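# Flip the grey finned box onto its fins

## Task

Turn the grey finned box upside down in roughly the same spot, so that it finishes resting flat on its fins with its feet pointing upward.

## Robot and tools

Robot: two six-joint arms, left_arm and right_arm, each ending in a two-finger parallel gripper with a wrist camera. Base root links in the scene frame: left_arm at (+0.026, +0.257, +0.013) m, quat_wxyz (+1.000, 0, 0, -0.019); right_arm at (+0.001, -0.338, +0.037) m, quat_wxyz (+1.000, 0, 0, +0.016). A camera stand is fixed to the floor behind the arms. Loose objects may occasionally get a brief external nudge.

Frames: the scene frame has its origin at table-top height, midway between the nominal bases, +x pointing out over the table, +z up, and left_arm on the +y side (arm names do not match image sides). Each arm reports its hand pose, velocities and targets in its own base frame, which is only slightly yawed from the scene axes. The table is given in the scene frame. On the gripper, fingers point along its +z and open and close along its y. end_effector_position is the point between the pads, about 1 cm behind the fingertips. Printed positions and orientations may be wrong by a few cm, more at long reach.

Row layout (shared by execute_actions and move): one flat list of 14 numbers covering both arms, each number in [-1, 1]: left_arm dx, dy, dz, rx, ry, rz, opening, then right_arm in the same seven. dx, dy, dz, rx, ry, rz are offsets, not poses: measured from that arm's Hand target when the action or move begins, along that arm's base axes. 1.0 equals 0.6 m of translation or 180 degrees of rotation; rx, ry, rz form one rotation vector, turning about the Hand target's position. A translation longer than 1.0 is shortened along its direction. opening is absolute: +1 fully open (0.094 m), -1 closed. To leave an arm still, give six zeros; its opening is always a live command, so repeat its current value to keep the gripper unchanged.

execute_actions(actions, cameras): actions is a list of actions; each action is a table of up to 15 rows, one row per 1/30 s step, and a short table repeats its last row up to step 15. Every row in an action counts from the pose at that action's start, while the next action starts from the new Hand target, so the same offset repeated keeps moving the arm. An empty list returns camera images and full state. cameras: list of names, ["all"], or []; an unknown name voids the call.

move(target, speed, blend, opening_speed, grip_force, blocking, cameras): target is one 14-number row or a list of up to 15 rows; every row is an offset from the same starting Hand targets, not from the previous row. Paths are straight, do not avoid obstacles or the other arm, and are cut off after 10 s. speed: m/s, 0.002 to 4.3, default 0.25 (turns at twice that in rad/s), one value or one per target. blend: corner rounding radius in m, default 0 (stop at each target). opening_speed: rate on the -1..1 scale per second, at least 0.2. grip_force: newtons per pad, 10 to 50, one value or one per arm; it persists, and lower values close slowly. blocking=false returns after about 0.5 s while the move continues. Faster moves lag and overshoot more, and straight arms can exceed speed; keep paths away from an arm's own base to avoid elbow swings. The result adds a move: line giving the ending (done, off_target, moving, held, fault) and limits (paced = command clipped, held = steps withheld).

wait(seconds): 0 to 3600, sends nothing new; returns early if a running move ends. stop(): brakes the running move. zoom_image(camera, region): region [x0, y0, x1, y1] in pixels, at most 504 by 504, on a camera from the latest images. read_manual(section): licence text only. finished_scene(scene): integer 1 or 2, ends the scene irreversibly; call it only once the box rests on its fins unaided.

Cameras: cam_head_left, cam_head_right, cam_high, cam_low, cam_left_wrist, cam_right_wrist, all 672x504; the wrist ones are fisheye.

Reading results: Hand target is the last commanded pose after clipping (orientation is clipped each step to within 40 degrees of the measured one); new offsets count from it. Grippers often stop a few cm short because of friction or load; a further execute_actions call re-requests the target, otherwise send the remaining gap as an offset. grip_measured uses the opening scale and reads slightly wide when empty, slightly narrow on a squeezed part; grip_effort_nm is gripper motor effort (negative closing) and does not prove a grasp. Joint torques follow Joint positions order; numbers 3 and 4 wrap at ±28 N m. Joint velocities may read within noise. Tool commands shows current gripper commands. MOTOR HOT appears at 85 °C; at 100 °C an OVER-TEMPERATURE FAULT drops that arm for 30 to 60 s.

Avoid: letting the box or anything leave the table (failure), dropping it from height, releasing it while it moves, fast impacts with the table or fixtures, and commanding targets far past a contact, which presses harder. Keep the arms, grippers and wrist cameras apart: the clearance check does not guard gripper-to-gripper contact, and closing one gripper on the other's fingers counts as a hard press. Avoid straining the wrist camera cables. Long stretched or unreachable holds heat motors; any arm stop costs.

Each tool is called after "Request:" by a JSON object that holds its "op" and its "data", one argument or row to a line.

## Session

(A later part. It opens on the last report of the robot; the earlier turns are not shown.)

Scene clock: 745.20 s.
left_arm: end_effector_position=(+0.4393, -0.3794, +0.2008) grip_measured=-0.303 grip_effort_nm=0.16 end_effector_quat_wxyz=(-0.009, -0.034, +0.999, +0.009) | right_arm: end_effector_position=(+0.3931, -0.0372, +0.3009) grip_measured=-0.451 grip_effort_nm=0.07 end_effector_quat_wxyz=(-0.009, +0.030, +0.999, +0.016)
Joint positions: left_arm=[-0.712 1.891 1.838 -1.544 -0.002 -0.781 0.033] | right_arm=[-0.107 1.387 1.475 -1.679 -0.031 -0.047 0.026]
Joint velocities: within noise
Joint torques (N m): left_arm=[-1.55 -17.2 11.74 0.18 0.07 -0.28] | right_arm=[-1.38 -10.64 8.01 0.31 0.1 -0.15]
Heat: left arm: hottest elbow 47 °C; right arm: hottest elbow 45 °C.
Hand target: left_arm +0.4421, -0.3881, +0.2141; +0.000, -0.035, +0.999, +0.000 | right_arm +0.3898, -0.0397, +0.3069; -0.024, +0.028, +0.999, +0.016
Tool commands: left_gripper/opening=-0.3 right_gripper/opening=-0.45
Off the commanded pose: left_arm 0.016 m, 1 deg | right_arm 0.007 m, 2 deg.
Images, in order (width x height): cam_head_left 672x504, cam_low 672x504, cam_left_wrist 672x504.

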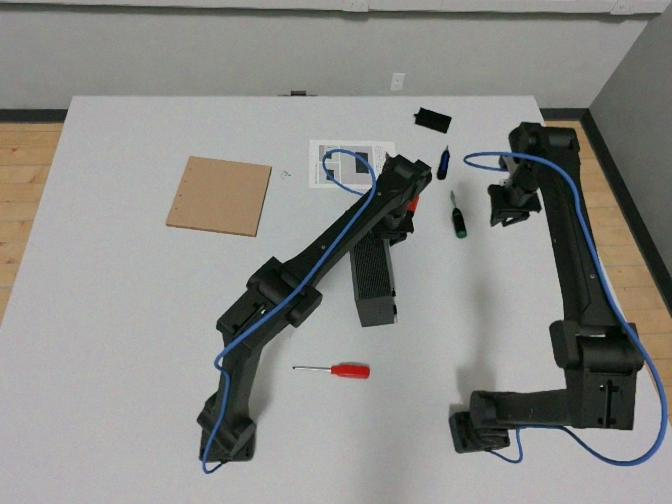

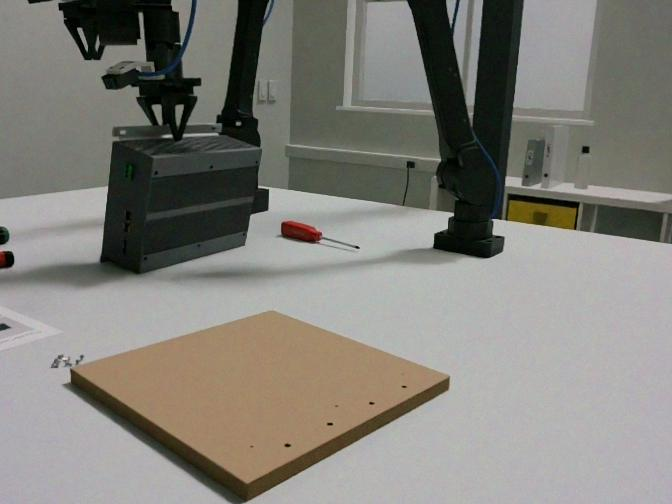

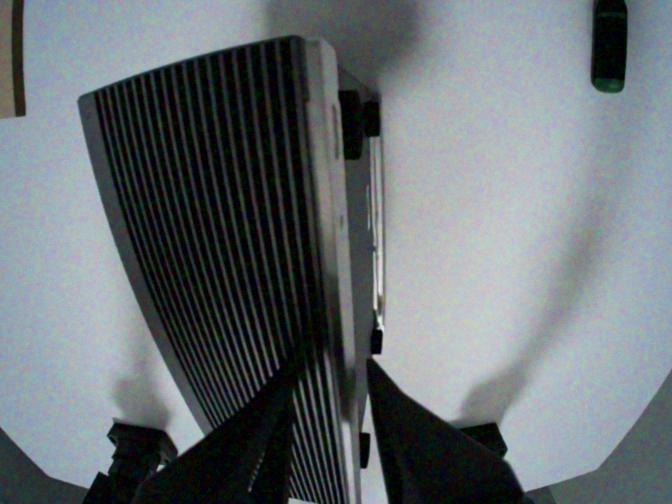

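Request:
{"op": "move", "data": {
  "target": [0,0,0.05,0,0,0,-0.3,0,0,0,0,0,0,-0.45],
  "speed": 0.1
}}

Request:
{"op": "move", "data": {
  "target": [0,0,-0.04,0,0,0,-0.3,0,0,0,0,0,0,-0.45],
  "speed": 0.05,
  "cameras": ["cam_low","cam_left_wrist"]
}}

Scene clock: 752.57 s.
left_arm: end_effector_position=(+0.4389, -0.3791, +0.2295) grip_measured=-0.303 grip_effort_nm=0.16 end_effector_quat_wxyz=(-0.010, -0.034, +0.999, +0.011) | right_arm: end_effector_position=(+0.3931, -0.0372, +0.3009) grip_measured=-0.451 grip_effort_nm=0.07 end_effector_quat_wxyz=(-0.009, +0.030, +0.999, +0.016)
Joint positions: left_arm=[-0.712 1.891 1.914 -1.623 -0.002 -0.781 0.033] | right_arm=[-0.107 1.387 1.475 -1.679 -0.031 -0.047 0.026]
Joint torques (N m): left_arm=[-1.38 -17.03 12.19 0.16 0.07 -0.28] | right_arm=[-0.85 -10.7 7.97 0.02 0.05 -0.16]
Heat: left arm: hottest elbow 47 °C; right arm: hottest elbow 45 °C.
Hand target: left_arm +0.4421, -0.3881, +0.2440; +0.000, -0.035, +0.999, +0.000 | right_arm +0.3898, -0.0397, +0.3069; -0.024, +0.028, +0.999, +0.016
Off the commanded pose: left_arm 0.017 m, 2 deg | right_arm 0.007 m, 2 deg.
joint sent to its limit (right arm) — joint 4 (wrist pitch), lower limit. The joint targets still meet the commanded pose.
move: off_target (left_arm)

Scene clock: 753.43 s.
left_arm: end_effector_position=(+0.4431, -0.3827, +0.2215) grip_measured=-0.303 grip_effort_nm=0.16 end_effector_quat_wxyz=(-0.002, -0.034, +0.999, +0.003) | right_arm: end_effector_position=(+0.3931, -0.0372, +0.3009) grip_measured=-0.451 grip_effort_nm=0.07 end_effector_quat_wxyz=(-0.009, +0.030, +0.999, +0.016)
Joint positions: left_arm=[-0.712 1.891 1.893 -1.581 -0.002 -0.781 0.033] | right_arm=[-0.107 1.387 1.475 -1.679 -0.031 -0.047 0.026]
Joint torques (N m): left_arm=[-1.44 -17.08 8.84 1.07 0.06 -0.28] | right_arm=[-0.79 -10.29 8.1 0.18 0.08 -0.11]
Heat: left arm: hottest elbow 47 °C; right arm: hottest elbow 45 °C.
Hand target: left_arm +0.4421, -0.3881, +0.2200; +0.000, -0.035, +0.999, +0.000 | right_arm +0.3898, -0.0397, +0.3069; -0.024, +0.028, +0.999, +0.016
Off the commanded pose: left_arm 0.006 m, 0 deg | right_arm 0.007 m, 2 deg.
joint sent to its limit (right arm) — joint 4 (wrist pitch), lower limit. The joint targets still meet the commanded pose.
move: done

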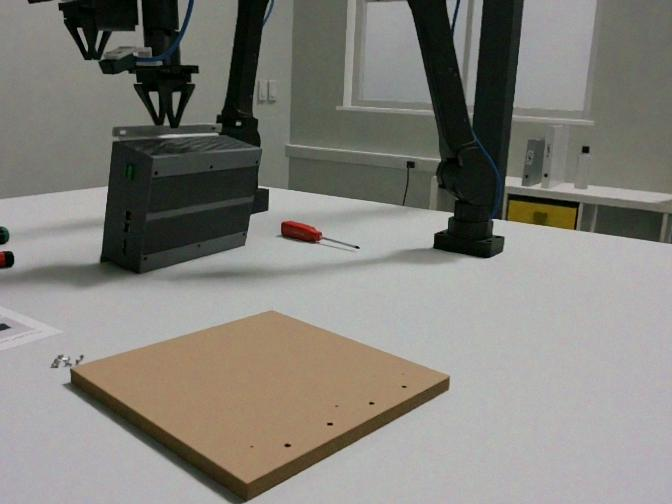

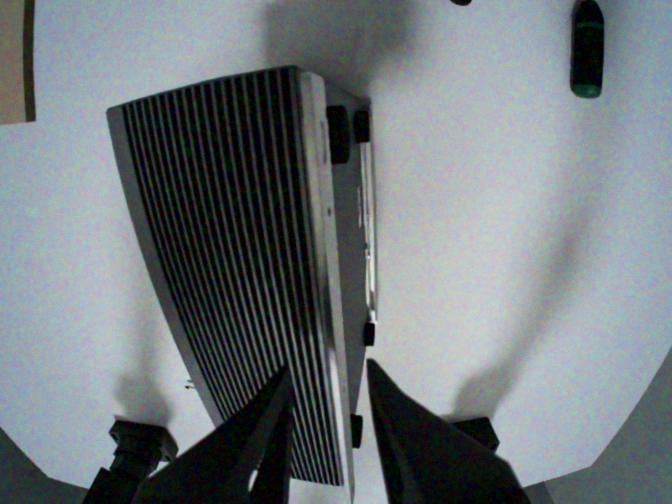

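Request:
{"op": "move", "data": {
  "target": [0,0,-0.0217,0,0,0,-0.3,0,0,0,0,0,0,-0.45],
  "speed": 0.05,
  "cameras": ["cam_low","cam_left_wrist"]
}}

Scene clock: 762.37 s.
left_arm: end_effector_position=(+0.4431, -0.3827, +0.2088) grip_measured=-0.303 grip_effort_nm=0.16 end_effector_quat_wxyz=(-0.002, -0.034, +0.999, +0.003) | right_arm: end_effector_position=(+0.3931, -0.0372, +0.3009) grip_measured=-0.451 grip_effort_nm=0.07 end_effector_quat_wxyz=(-0.009, +0.030, +0.999, +0.016)
Joint positions: left_arm=[-0.712 1.891 1.86 -1.547 -0.002 -0.781 0.033] | right_arm=[-0.107 1.387 1.475 -1.679 -0.031 -0.047 0.026]
Joint torques (N m): left_arm=[-1.44 -17.14 8.87 1.05 0.07 -0.28] | right_arm=[-1.08 -10.05 8.02 0.02 0.05 -0.19]
Heat: left arm: hottest elbow 46 °C; right arm: hottest elbow 45 °C.
Hand target: left_arm +0.4421, -0.3881, +0.2070; +0.000, -0.035, +0.999, +0.000 | right_arm +0.3898, -0.0397, +0.3069; -0.024, +0.028, +0.999, +0.016
Off the commanded pose: left_arm 0.006 m, 0 deg | right_arm 0.007 m, 2 deg.
joint sent to its limit (right arm) — joint 4 (wrist pitch), lower limit. The joint targets still meet the commanded pose.
move: done

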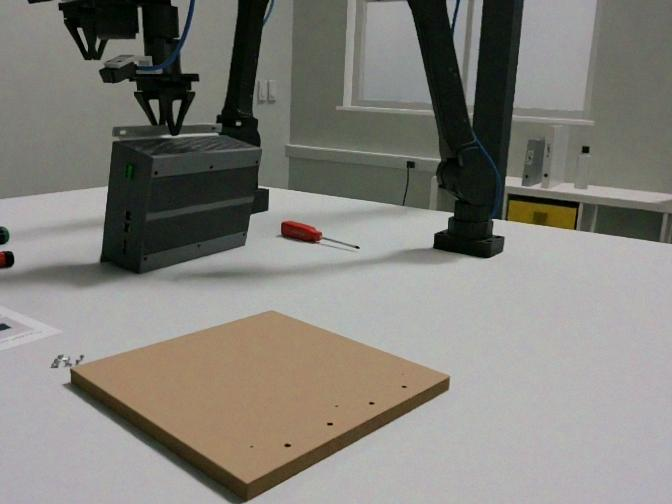

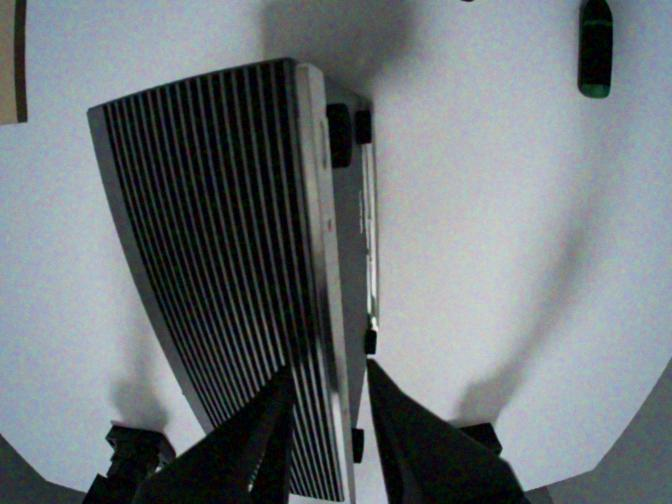

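Request:
{"op": "move", "data": {
  "target": [0,0,0,0,0,0,-0.97,0,0,0,0,0,0,-0.45],
  "opening_speed": 0.4,
  "cameras": ["cam_low","cam_left_wrist"]
}}

Scene clock: 768.47 s.
left_arm: end_effector_position=(+0.4430, -0.3861, +0.2088) grip_measured=-0.879 grip_effort_nm=-0.99 end_effector_quat_wxyz=(-0.001, -0.033, +0.999, -0.003) | right_arm: end_effector_position=(+0.3931, -0.0372, +0.3009) grip_measured=-0.451 grip_effort_nm=0.07 end_effector_quat_wxyz=(-0.009, +0.030, +0.999, +0.016)
Joint positions: left_arm=[-0.714 1.891 1.86 -1.538 0.006 -0.78 0.006] | right_arm=[-0.107 1.387 1.475 -1.679 -0.031 -0.047 0.026]
Joint torques (N m): left_arm=[-1.14 -17.2 8.91 0.65 -0.22 -0.27] | right_arm=[-1.2 -10.11 8.01 0.06 0.09 -0.11]
Heat: left arm: hottest elbow 46 °C; right arm: hottest elbow 45 °C.
Hand target: left_arm +0.4421, -0.3882, +0.2070; +0.000, -0.034, +0.999, +0.000 | right_arm +0.3898, -0.0397, +0.3069; -0.024, +0.028, +0.999, +0.016
Off the commanded pose: left_arm 0.003 m, 0 deg | right_arm 0.007 m, 2 deg.
joint sent to its limit (right arm) — joint 4 (wrist pitch), lower limit. The joint targets still meet the commanded pose.
move: done

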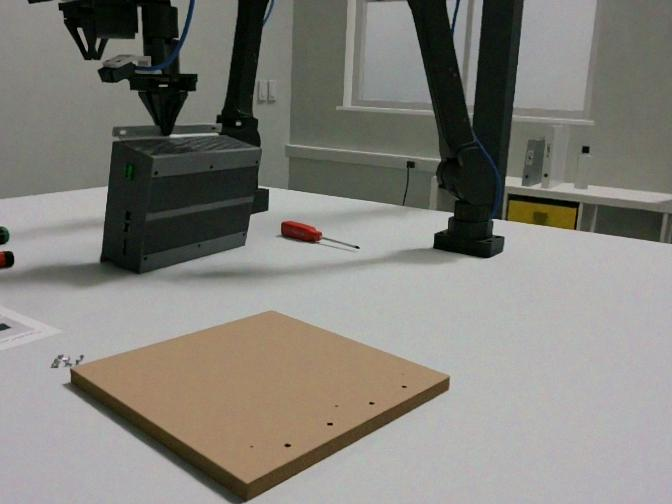

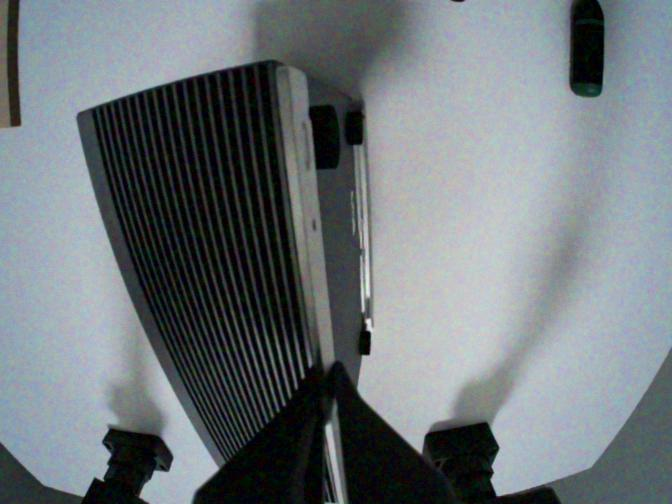

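Request:
{"op": "move", "data": {
  "target": [
    [-0.0070,0.1031,0.019,-0.0554,-0.0038,0,-0.97,0,0,0,0,0,0,-0.45],
    [-0.0108,0.158,0.0283,-0.1109,-0.0076,0,-0.97,0,0,0,0,0,0,-0.45]
  ],
  "speed": 0.04,
  "blend": 0.01,
  "cameras": ["cam_low","cam_left_wrist"]
}}

Scene clock: 811.30 s.
left_arm: end_effector_position=(+0.4399, -0.3065, +0.2152) grip_measured=-0.902 grip_effort_nm=-1.02 end_effector_quat_wxyz=(+0.002, -0.027, +0.983, -0.181) | right_arm: end_effector_position=(+0.3931, -0.0372, +0.3009) grip_measured=-0.451 grip_effort_nm=0.07 end_effector_quat_wxyz=(-0.009, +0.030, +0.999, +0.016)
Joint positions: left_arm=[-0.509 1.621 1.476 -1.229 0.309 -0.594 0.005] | right_arm=[-0.107 1.387 1.475 -1.679 -0.031 -0.047 0.026]
Joint torques (N m): left_arm=[0.26 -15.79 8.34 0.08 -0.43 -0.16] | right_arm=[-1.2 -10.46 8.05 0.09 0.04 -0.15]
Heat: left arm: hottest elbow 44 °C; right arm: hottest elbow 45 °C.
Hand target: left_arm +0.4355, -0.2933, +0.2240; +0.006, -0.034, +0.984, -0.173 | right_arm +0.3898, -0.0397, +0.3069; -0.024, +0.028, +0.999, +0.016
Off the commanded pose: left_arm 0.016 m, 1 deg | right_arm 0.007 m, 2 deg.
joint sent to its limit (right arm) — joint 4 (wrist pitch), lower limit. The joint targets still meet the commanded pose.
move: off_target (left_arm)

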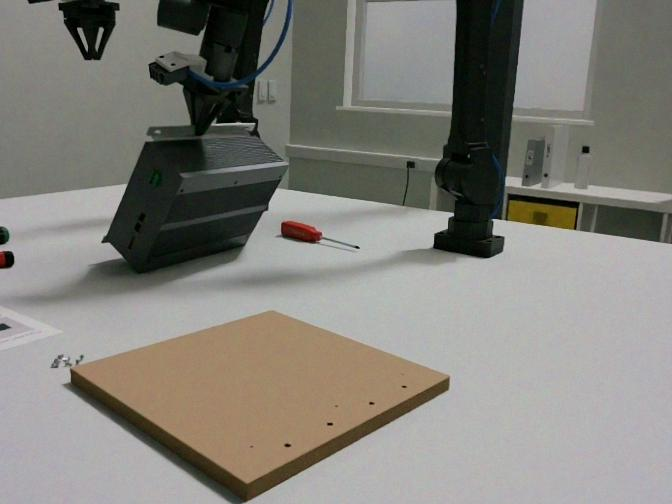

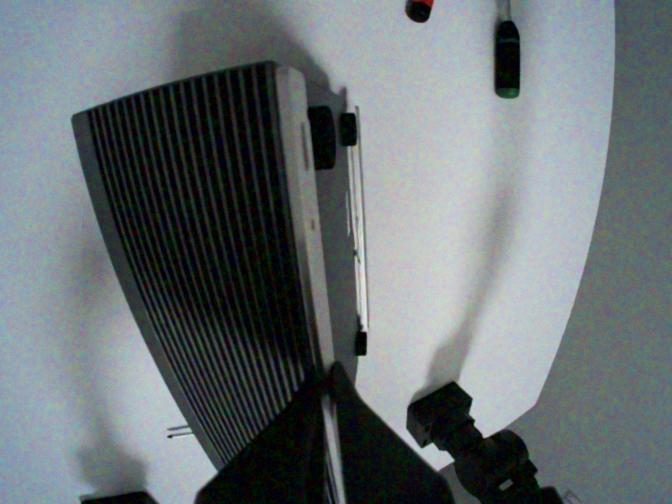

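Request:
{"op": "move", "data": {
  "target": [
    [-0.0042,0.0615,0.0067,-0.0554,-0.0038,0,-0.97,0,0,0,0,0,0,-0.45],
    [-0.0084,0.1239,0.01,-0.1109,-0.0076,0,-0.97,0,0,0,0,0,0,-0.45],
    [-0.0103,0.1513,0.0083,-0.1386,-0.0095,0,-0.97,0,0,0,0,0,0,-0.45]
  ],
  "speed": 0.04,
  "blend": 0.01,
  "cameras": ["cam_low"]
}}

Scene clock: 826.30 s.
left_arm: end_effector_position=(+0.4296, -0.2100, +0.1857) grip_measured=-0.888 grip_effort_nm=-1.01 end_effector_quat_wxyz=(-0.017, -0.028, +0.928, -0.370) | right_arm: end_effector_position=(+0.3931, -0.0372, +0.3009) grip_measured=-0.451 grip_effort_nm=0.07 end_effector_quat_wxyz=(-0.009, +0.030, +0.999, +0.016)
Joint positions: left_arm=[-0.205 1.513 1.172 -1.052 0.742 -0.335 0.005] | right_arm=[-0.107 1.387 1.475 -1.679 -0.031 -0.047 0.026]
Joint torques (N m): left_arm=[0.67 -17.2 10.32 -0.01 0.95 -0.35] | right_arm=[-1.26 -10.52 7.95 0.2 0.09 -0.14]
Heat: left arm: hottest elbow 44 °C; right arm: hottest elbow 45 °C.
Hand target: left_arm +0.4294, -0.2026, +0.2290; +0.013, -0.032, +0.923, -0.382 | right_arm +0.3898, -0.0397, +0.3069; -0.024, +0.028, +0.999, +0.016
Off the commanded pose: left_arm 0.044 m, 4 deg | right_arm 0.007 m, 2 deg.
joint sent to its limit (right arm) — joint 4 (wrist pitch), lower limit. The joint targets still meet the commanded pose.
move: off_target (left_arm)

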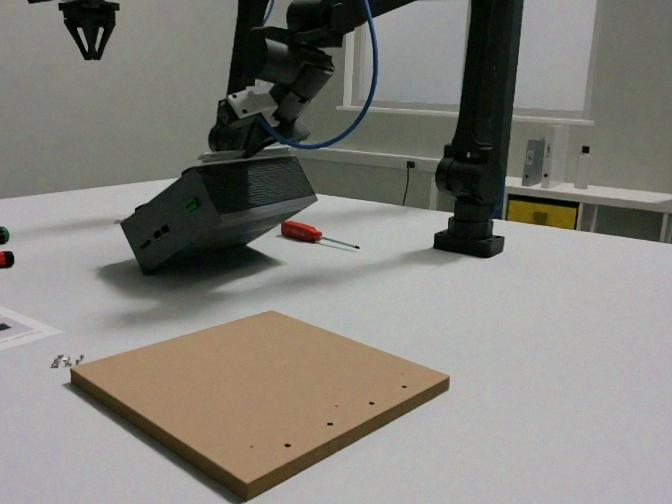

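Request:
{"op": "move", "data": {
  "target": [
    [-0.004,0.0589,-0.0258,-0.0554,-0.0038,0,-0.97,0,0,0,0,0,0,-0.45],
    [-0.0078,0.1147,-0.0733,-0.1164,-0.0079,0,-0.97,0,0,0,0,0,0,-0.45]
  ],
  "speed": 0.04,
  "blend": 0.01,
  "cameras": ["cam_low"]
}}

Scene clock: 839.80 s.
left_arm: end_effector_position=(+0.4113, -0.1403, +0.1471) grip_measured=-0.899 grip_effort_nm=-1.01 end_effector_quat_wxyz=(-0.008, -0.029, +0.852, -0.523) | right_arm: end_effector_position=(+0.3931, -0.0372, +0.3009) grip_measured=-0.451 grip_effort_nm=0.07 end_effector_quat_wxyz=(-0.009, +0.030, +0.999, +0.016)
Joint positions: left_arm=[0.037 1.576 0.997 -1.028 1.101 -0.009 0.005] | right_arm=[-0.107 1.387 1.475 -1.679 -0.031 -0.047 0.026]
Joint torques (N m): left_arm=[1.14 -13.92 10.62 -0.44 2.67 -0.26] | right_arm=[-1.14 -10.34 8.03 0.32 0.07 -0.11]
Heat: left arm: hottest elbow 45 °C; right arm: hottest elbow 45 °C.
Hand target: left_arm +0.4247, -0.1337, +0.1849; +0.019, -0.029, +0.838, -0.544 | right_arm +0.3898, -0.0397, +0.3069; -0.024, +0.028, +0.999, +0.016
Off the commanded pose: left_arm 0.041 m, 4 deg | right_arm 0.007 m, 2 deg.
joint sent to its limit (right arm) — joint 4 (wrist pitch), lower limit. The joint targets still meet the commanded pose.
move: off_target (left_arm)

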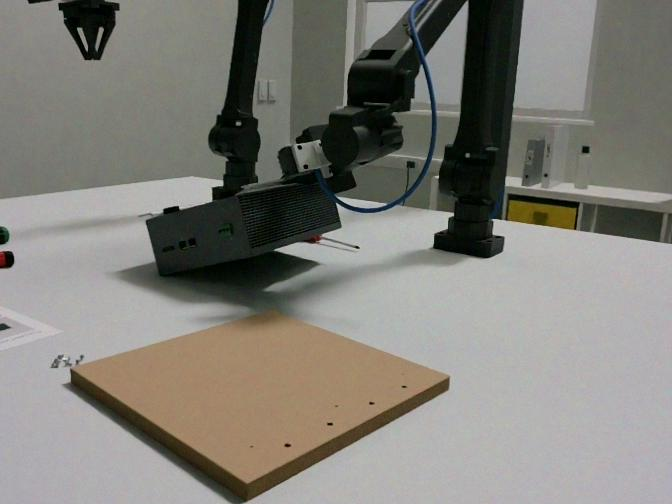

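Request:
{"op": "move", "data": {
  "target": [
    [-0.0026,0.0383,-0.045,-0.05,-0.0034,0,-0.97,0,0,0,0,0,0,-0.45],
    [-0.004,0.0582,-0.1,-0.0887,-0.006,0,-0.97,0,0,0,0,0,0,-0.45]
  ],
  "speed": 0.03,
  "blend": 0.01,
  "cameras": ["cam_low"]
}}

Scene clock: 854.67 s.
left_arm: end_effector_position=(+0.4000, -0.1039, +0.0949) grip_measured=-0.905 grip_effort_nm=-1.00 end_effector_quat_wxyz=(+0.002, -0.026, +0.766, -0.642) | right_arm: end_effector_position=(+0.3931, -0.0372, +0.3009) grip_measured=-0.451 grip_effort_nm=0.07 end_effector_quat_wxyz=(-0.009, +0.030, +0.999, +0.016)
Joint positions: left_arm=[0.171 1.859 0.998 -1.35 1.351 0.621 0.004] | right_arm=[-0.107 1.387 1.475 -1.679 -0.031 -0.047 0.026]
Joint torques (N m): left_arm=[0.09 -14.51 9.32 -2.15 2.29 -0.17] | right_arm=[-1.2 -10.58 8.02 0.09 0.04 -0.15]
Heat: left arm: hottest elbow 45 °C; right arm: hottest elbow 45 °C.
Hand target: left_arm +0.4223, -0.0987, +0.1249; +0.022, -0.026, +0.754, -0.655 | right_arm +0.3898, -0.0397, +0.3069; -0.024, +0.028, +0.999, +0.016
Off the commanded pose: left_arm 0.038 m, 3 deg | right_arm 0.007 m, 2 deg.
joint sent to its limit (right arm) — joint 4 (wrist pitch), lower limit. The joint targets still meet the commanded pose.
move: off_target (left_arm)

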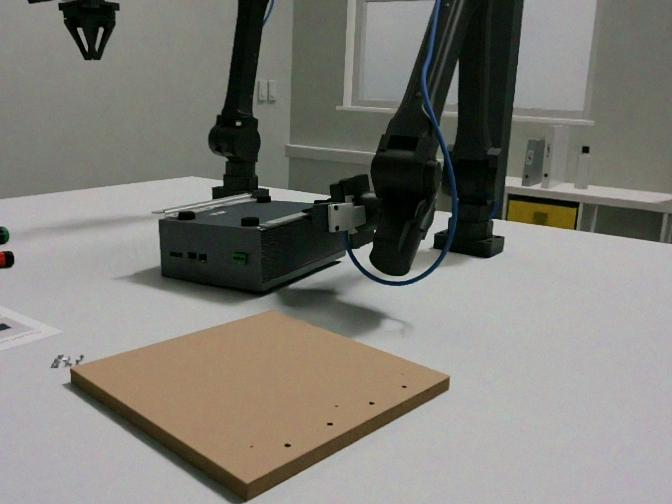

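Request:
{"op": "move", "data": {
  "target": [-0.0005,0.008,-0.055,-0.022,-0.0015,0,-0.97,0,0,0,0,0,0,-0.45],
  "speed": 0.02,
  "cameras": ["cam_low","cam_head_left","cam_high"]
}}

Request:
{"op": "zoom_image", "data": {
  "camera": "cam_low",
  "region": [100, 150, 440, 320]
}}

Request:
{"op": "zoom_image", "data": {
  "camera": "cam_head_left",
  "region": [200, 180, 480, 390]
}}

Scene clock: 865.17 s.
left_arm: end_effector_position=(+0.4010, -0.0992, +0.0835) grip_measured=-0.918 grip_effort_nm=-1.00 end_effector_quat_wxyz=(+0.012, -0.019, +0.738, -0.675) | right_arm: end_effector_position=(+0.3931, -0.0372, +0.3009) grip_measured=-0.451 grip_effort_nm=0.07 end_effector_quat_wxyz=(-0.009, +0.030, +0.999, +0.016)
Joint positions: left_arm=[0.187 1.994 1.048 -1.634 1.402 1.008 0.004] | right_arm=[-0.107 1.387 1.475 -1.679 -0.031 -0.047 0.026]
Joint torques (N m): left_arm=[-0.32 -12.28 8.05 -1.77 1.46 -0.21] | right_arm=[-1.49 -10.64 8.03 0.16 0.08 -0.16]
Heat: left arm: hottest elbow 46 °C; right arm: hottest elbow 45 °C.
Hand target: left_arm +0.4220, -0.0940, +0.0920; +0.023, -0.026, +0.731, -0.681 | right_arm +0.3898, -0.0397, +0.3069; -0.024, +0.028, +0.999, +0.016
Off the commanded pose: left_arm 0.023 m, 2 deg | right_arm 0.007 m, 2 deg.
joint sent to its limit (right arm) — joint 4 (wrist pitch), lower limit. The joint targets still meet the commanded pose.
move: off_target (left_arm)
Images, in order (width x height): cam_head_left 672x504, cam_high 672x504, cam_low 672x504.

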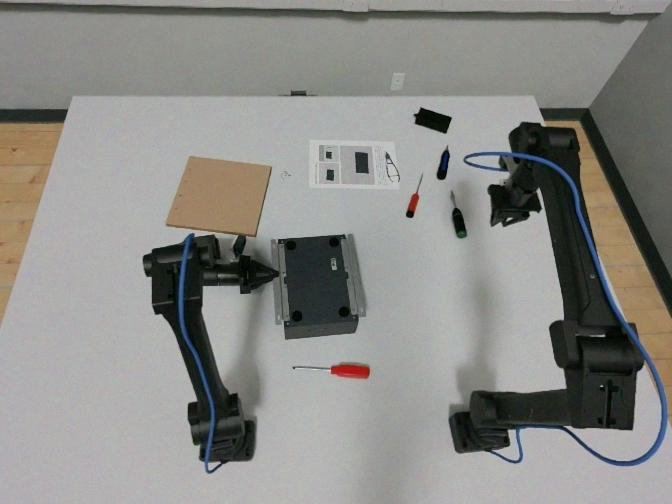

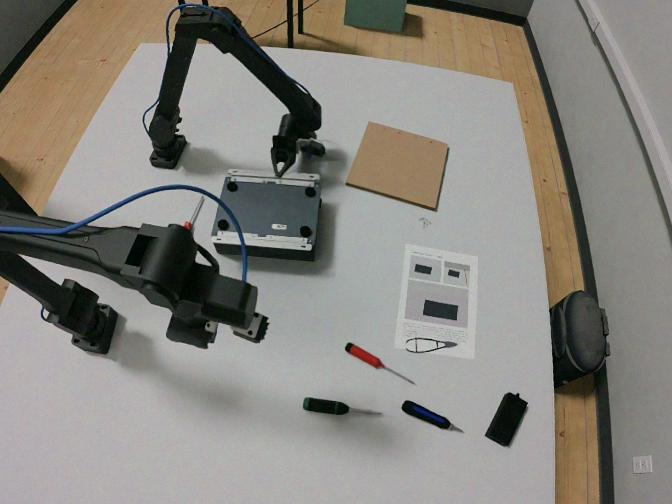

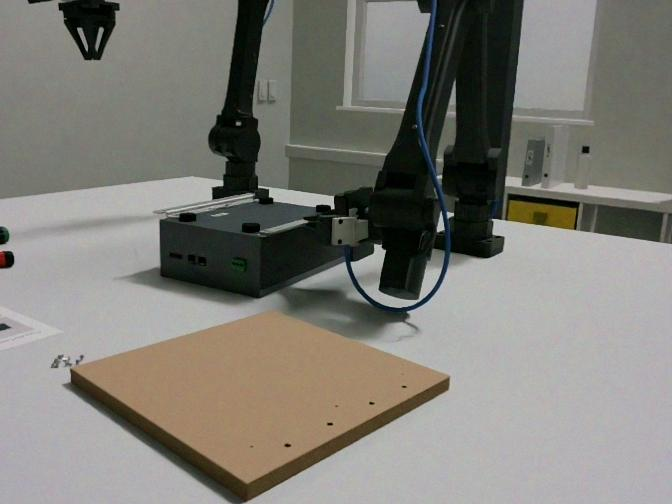

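Scaled by 1.482.

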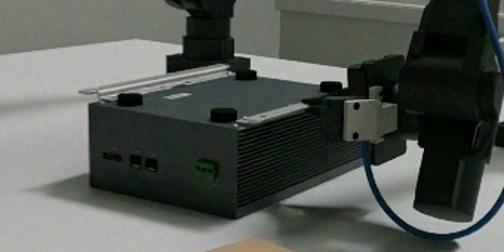

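Scaled by 1.800.

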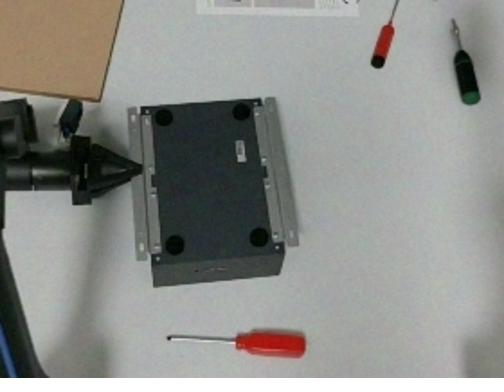

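Request:
{"op": "move", "data": {
  "target": [0.0833,-0.02,0,0,0,-0.022,-0.97,0,0,0,0,0,0,-0.45],
  "speed": 0.03,
  "cameras": ["cam_low","cam_head_left"]
}}

Request:
{"op": "zoom_image", "data": {
  "camera": "cam_head_left",
  "region": [200, 180, 480, 390]
}}

Scene clock: 892.07 s.
left_arm: end_effector_position=(+0.4465, -0.1078, +0.0839) grip_measured=-0.919 grip_effort_nm=-1.01 end_effector_quat_wxyz=(+0.000, +0.006, +0.745, -0.667) | right_arm: end_effector_position=(+0.3931, -0.0372, +0.3009) grip_measured=-0.451 grip_effort_nm=0.07 end_effector_quat_wxyz=(-0.009, +0.030, +0.999, +0.016)
Joint positions: left_arm=[0.145 2.061 1.212 -1.668 1.383 0.962 0.004] | right_arm=[-0.107 1.387 1.475 -1.679 -0.031 -0.047 0.026]
Joint torques (N m): left_arm=[-0.91 -13.45 9.73 -1.07 1.68 -0.55] | right_arm=[-0.62 -10.64 7.99 0.32 0.05 -0.11]
Heat: left arm: hottest elbow 45 °C; right arm: hottest elbow 45 °C.
Hand target: left_arm +0.4720, -0.1060, +0.0920; +0.000, +0.000, +0.732, -0.682 | right_arm +0.3898, -0.0397, +0.3069; -0.024, +0.028, +0.999, +0.016
Off the commanded pose: left_arm 0.027 m, 2 deg | right_arm 0.007 m, 2 deg.
joint sent to its limit (left arm) — joint 4 (wrist pitch), lower limit. The joint targets still meet the commanded pose.
joint sent to its limit (right arm) — joint 4 (wrist pitch), lower limit. The joint targets still meet the commanded pose.
move: off_target (left_arm)
Images, in order (width x height): cam_head_left 672x504, cam_low 672x504.

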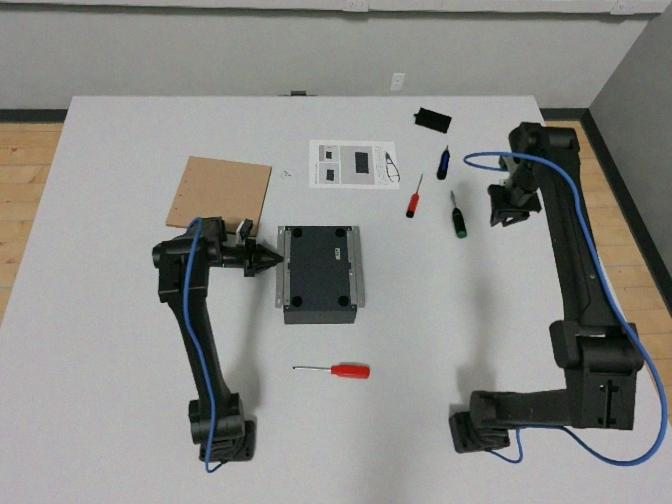

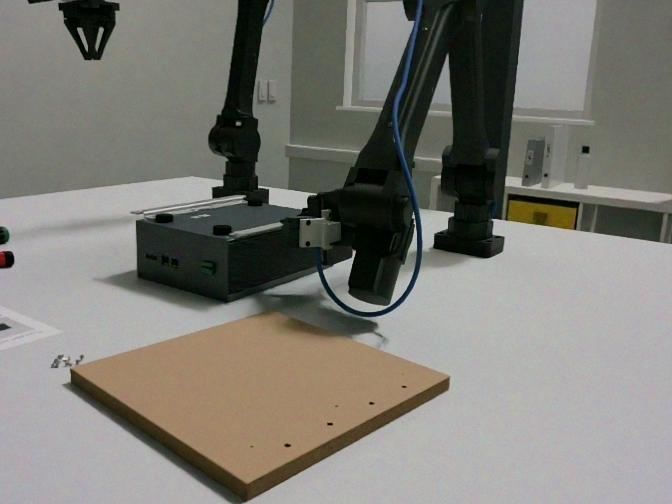

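Scaled by 1.800.

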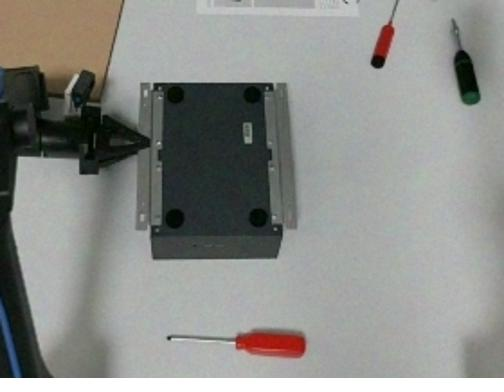

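Request:
{"op": "move", "data": {
  "target": [0.03,-0.018,0,0,0,-0.014,-0.97,0,0,0,0,0,0,-0.45],
  "speed": 0.03,
  "cameras": ["cam_low","cam_head_left"]
}}

Request:
{"op": "zoom_image", "data": {
  "camera": "cam_head_left",
  "region": [200, 180, 480, 390]
}}

Scene clock: 904.07 s.
left_arm: end_effector_position=(+0.4665, -0.1152, +0.0841) grip_measured=-0.919 grip_effort_nm=-1.01 end_effector_quat_wxyz=(-0.007, +0.014, +0.748, -0.664) | right_arm: end_effector_position=(+0.3931, -0.0372, +0.3009) grip_measured=-0.451 grip_effort_nm=0.07 end_effector_quat_wxyz=(-0.009, +0.030, +0.999, +0.016)
Joint positions: left_arm=[0.122 2.089 1.284 -1.668 1.378 0.92 0.004] | right_arm=[-0.107 1.387 1.475 -1.679 -0.031 -0.047 0.026]
Joint torques (N m): left_arm=[-1.32 -14.21 10.06 -0.99 1.55 -0.55] | right_arm=[-1.03 -10.46 7.97 0.12 0.03 -0.13]
Heat: left arm: hottest elbow 46 °C; right arm: hottest elbow 45 °C.
Hand target: left_arm +0.4899, -0.1168, +0.0919; -0.016, +0.016, +0.732, -0.681 | right_arm +0.3898, -0.0397, +0.3069; -0.024, +0.028, +0.999, +0.016
Off the commanded pose: left_arm 0.025 m, 3 deg | right_arm 0.007 m, 2 deg.
joint sent to its limit (left arm) — joint 4 (wrist pitch), lower limit. The joint targets are off in orientation, not in position.
joint sent to its limit (right arm) — joint 4 (wrist pitch), lower limit. The joint targets still meet the commanded pose.
move: off_target (left_arm)
Images, in order (width x height): cam_head_left 672x504, cam_low 672x504.

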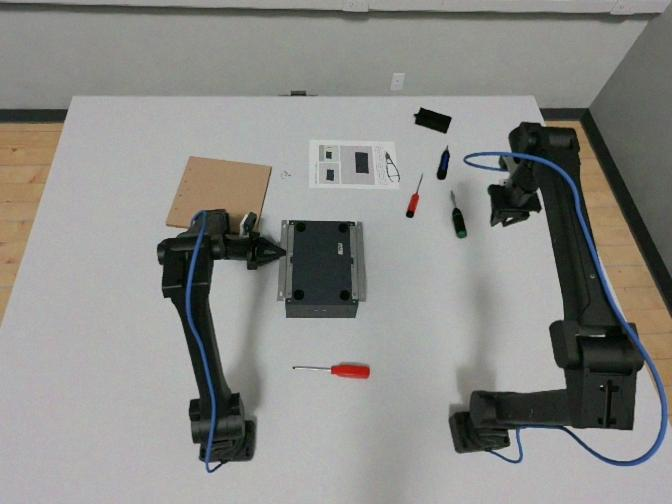

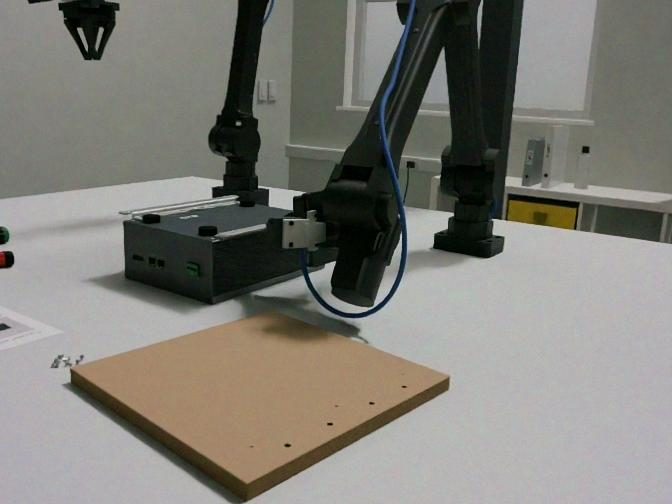

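Scaled by 1.800.

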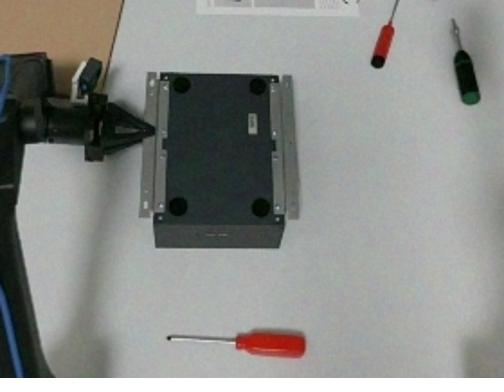

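Request:
{"op": "move", "data": {
  "target": [-0.025,0.002,-0.004,0,0,0,-0.97,0,0,0,0,0,0,-0.45],
  "speed": 0.03
}}

Request:
{"op": "move", "data": {
  "target": [0,0,0,0,0,0,-0.45,0,0,0,0,0,0,-0.45],
  "opening_speed": 0.3,
  "cameras": ["cam_low","cam_left_wrist"]
}}

Request:
{"op": "zoom_image", "data": {
  "camera": "cam_low",
  "region": [100, 150, 440, 320]
}}

Scene clock: 913.40 s.
left_arm: end_effector_position=(+0.4664, -0.1152, +0.0841) grip_measured=-0.919 grip_effort_nm=-1.01 end_effector_quat_wxyz=(-0.008, +0.014, +0.748, -0.664) | right_arm: end_effector_position=(+0.3931, -0.0372, +0.3009) grip_measured=-0.451 grip_effort_nm=0.07 end_effector_quat_wxyz=(-0.009, +0.030, +0.999, +0.016)
Joint positions: left_arm=[0.122 2.089 1.284 -1.668 1.377 0.92 0.004] | right_arm=[-0.107 1.387 1.475 -1.679 -0.031 -0.047 0.026]
Joint torques (N m): left_arm=[-0.97 -15.21 6.74 -1.01 1.37 -0.24] | right_arm=[-0.85 -10.17 7.99 0.1 0.07 -0.1]
Heat: left arm: hottest elbow 46 °C; right arm: hottest elbow 45 °C.
Hand target: left_arm +0.4750, -0.1156, +0.0895; -0.016, +0.016, +0.732, -0.681 | right_arm +0.3898, -0.0397, +0.3069; -0.024, +0.028, +0.999, +0.016
Off the commanded pose: left_arm 0.010 m, 3 deg | right_arm 0.007 m, 2 deg.
joint sent to its limit (left arm) — joint 4 (wrist pitch), lower limit. The joint targets are off in orientation, not in position.
joint sent to its limit (right arm) — joint 4 (wrist pitch), lower limit. The joint targets still meet the commanded pose.
move: off_target (left_arm)

Scene clock: 915.37 s.
left_arm: end_effector_position=(+0.4690, -0.1155, +0.0862) grip_measured=-0.453 grip_effort_nm=0.17 end_effector_quat_wxyz=(-0.002, +0.009, +0.744, -0.668) | right_arm: end_effector_position=(+0.3931, -0.0372, +0.3009) grip_measured=-0.451 grip_effort_nm=0.07 end_effector_quat_wxyz=(-0.009, +0.030, +0.999, +0.016)
Joint positions: left_arm=[0.122 2.089 1.284 -1.669 1.397 0.918 0.026] | right_arm=[-0.107 1.387 1.475 -1.679 -0.031 -0.047 0.026]
Joint torques (N m): left_arm=[-1.03 -15.27 6.72 -0.95 0.6 -0.23] | right_arm=[-1.14 -10.29 7.92 0.25 0.05 -0.15]
Heat: left arm: hottest elbow 46 °C; right arm: hottest elbow 45 °C.
Hand target: left_arm +0.4750, -0.1156, +0.0895; -0.015, +0.016, +0.732, -0.681 | right_arm +0.3898, -0.0397, +0.3069; -0.024, +0.028, +0.999, +0.016
Off the commanded pose: left_arm 0.007 m, 3 deg | right_arm 0.007 m, 2 deg.
joint sent to its limit (left arm) — joint 4 (wrist pitch), lower limit. The joint targets are off in orientation, not in position.
joint sent to its limit (right arm) — joint 4 (wrist pitch), lower limit. The joint targets still meet the commanded pose.
move: done

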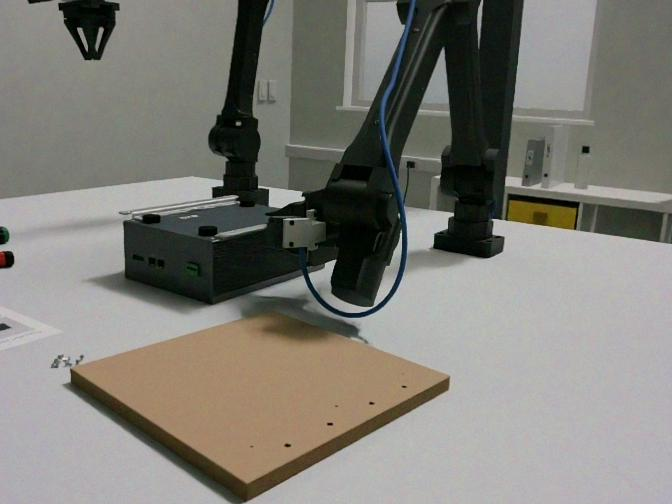

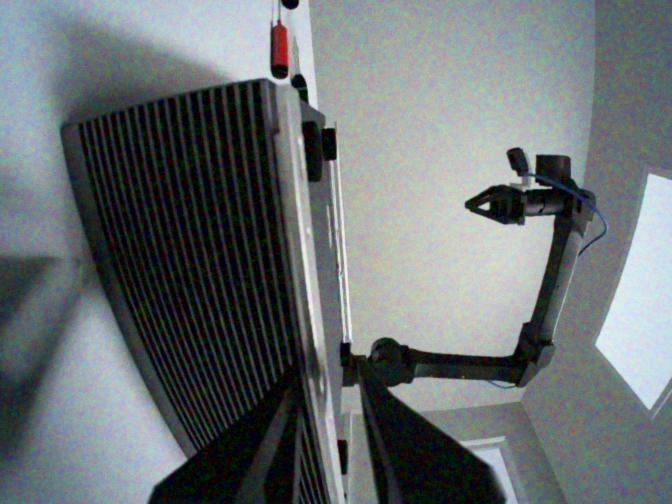

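Scaled by 1.482.

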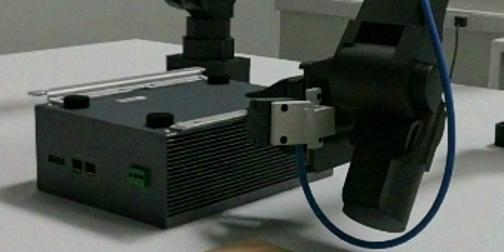

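Request:
{"op": "move", "data": {
  "target": [0,0.167,-0.005,0,0,0,-0.45,0,0,0,0,0,0,-0.45],
  "speed": 0.06,
  "cameras": ["cam_low","cam_head_left"]
}}

Request:
{"op": "zoom_image", "data": {
  "camera": "cam_head_left",
  "region": [200, 180, 480, 390]
}}

Scene clock: 923.17 s.
left_arm: end_effector_position=(+0.4653, -0.0212, +0.0735) grip_measured=-0.453 grip_effort_nm=0.17 end_effector_quat_wxyz=(+0.020, -0.029, +0.772, -0.634) | right_arm: end_effector_position=(+0.3931, -0.0372, +0.3009) grip_measured=-0.451 grip_effort_nm=0.07 end_effector_quat_wxyz=(-0.009, +0.030, +0.999, +0.016)
Joint positions: left_arm=[0.319 2.087 1.291 -1.669 1.255 0.913 0.026] | right_arm=[-0.107 1.387 1.475 -1.679 -0.031 -0.047 0.026]
Joint torques (N m): left_arm=[-0.5 -16.91 7.46 -1.03 0.38 -0.21] | right_arm=[-1.08 -10.52 8.01 0.24 0.06 -0.11]
Heat: left arm: hottest elbow 45 °C; right arm: hottest elbow 45 °C.
Hand target: left_arm +0.4750, -0.0153, +0.0865; -0.015, +0.016, +0.732, -0.681 | right_arm +0.3898, -0.0397, +0.3069; -0.024, +0.028, +0.999, +0.016
Off the commanded pose: left_arm 0.017 m, 10 deg | right_arm 0.007 m, 2 deg.
joint sent to its limit (left arm) — joint 4 (wrist pitch), lower limit. The joint targets are off in orientation, not in position.
joint sent to its limit (right arm) — joint 4 (wrist pitch), lower limit. The joint targets still meet the commanded pose.
move: off_target (left_arm)
Images, in order (width x height): cam_head_left 672x504, cam_low 672x504.

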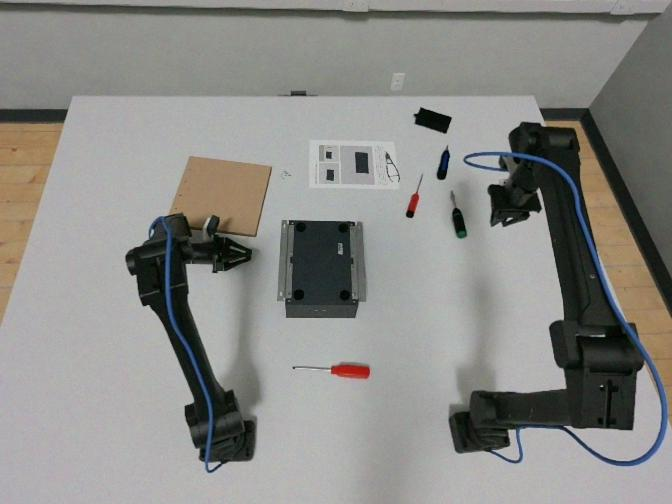

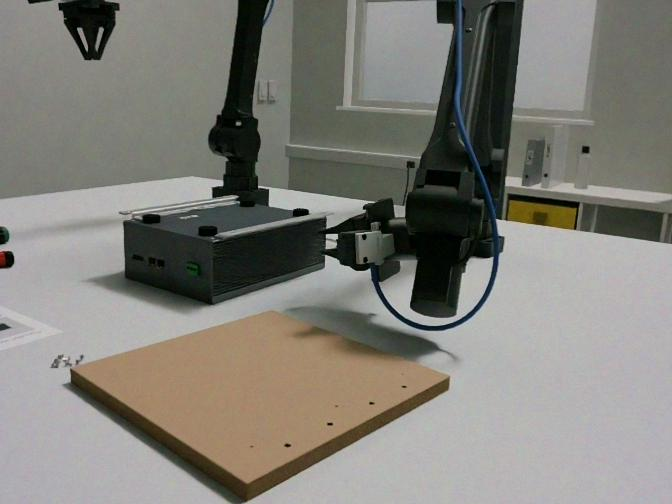

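Scaled by 1.800.

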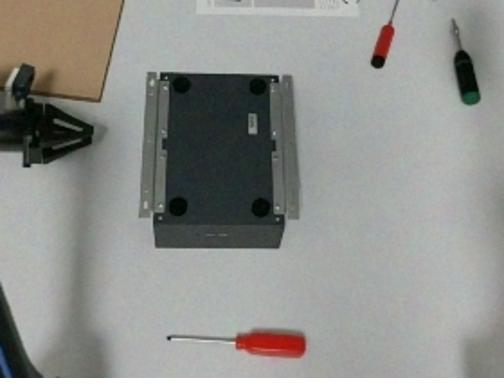

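Request:
{"op": "move", "data": {
  "target": [-0.05,0.17,0.17,0,0,0,-0.45,0,0,0,0,0,0,-0.45],
  "speed": 0.15,
  "cameras": ["cam_low","cam_head_left"]
}}

Scene clock: 928.80 s.
left_arm: end_effector_position=(+0.4465, +0.0863, +0.1852) grip_measured=-0.453 grip_effort_nm=0.17 end_effector_quat_wxyz=(+0.117, -0.090, +0.810, -0.568) | right_arm: end_effector_position=(+0.3931, -0.0372, +0.3009) grip_measured=-0.451 grip_effort_nm=0.07 end_effector_quat_wxyz=(-0.009, +0.030, +0.999, +0.016)
Joint positions: left_arm=[0.551 1.789 1.291 -1.669 1.165 0.73 0.026] | right_arm=[-0.107 1.387 1.475 -1.679 -0.031 -0.047 0.026]
Joint torques (N m): left_arm=[-0.56 -13.92 6.97 -0.68 0.74 -0.23] | right_arm=[-1.08 -10.58 7.88 0.25 0.07 -0.12]
Heat: left arm: hottest elbow 45 °C; right arm: hottest elbow 45 °C.
Hand target: left_arm +0.4450, +0.0866, +0.1885; -0.016, +0.016, +0.732, -0.681 | right_arm +0.3898, -0.0397, +0.3069; -0.024, +0.028, +0.999, +0.016
Off the commanded pose: left_arm 0.004 m, 25 deg | right_arm 0.007 m, 2 deg.
joint sent to its limit (left arm) — joint 4 (wrist pitch), lower limit. The joint targets are off in orientation, not in position.
joint sent to its limit (right arm) — joint 4 (wrist pitch), lower limit. The joint targets still meet the commanded pose.
move: off_target (left_arm)
Images, in order (width x height): cam_head_left 672x504, cam_low 672x504.

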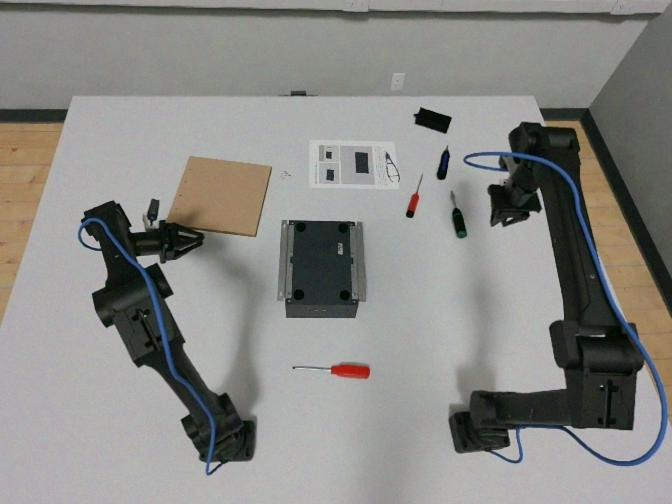

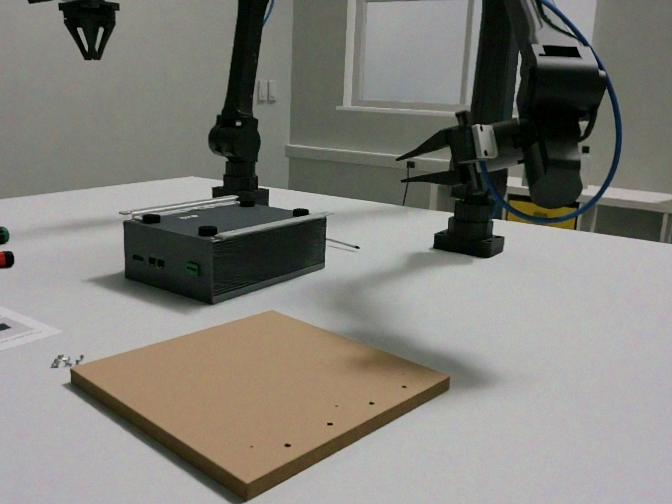

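The box lies flat on its fins with its feet up, close to its original position, and both arms are clear of it.

Request:
{"op": "finished_scene", "data": {
  "scene": 2
}}

The scene is finished: the task was done.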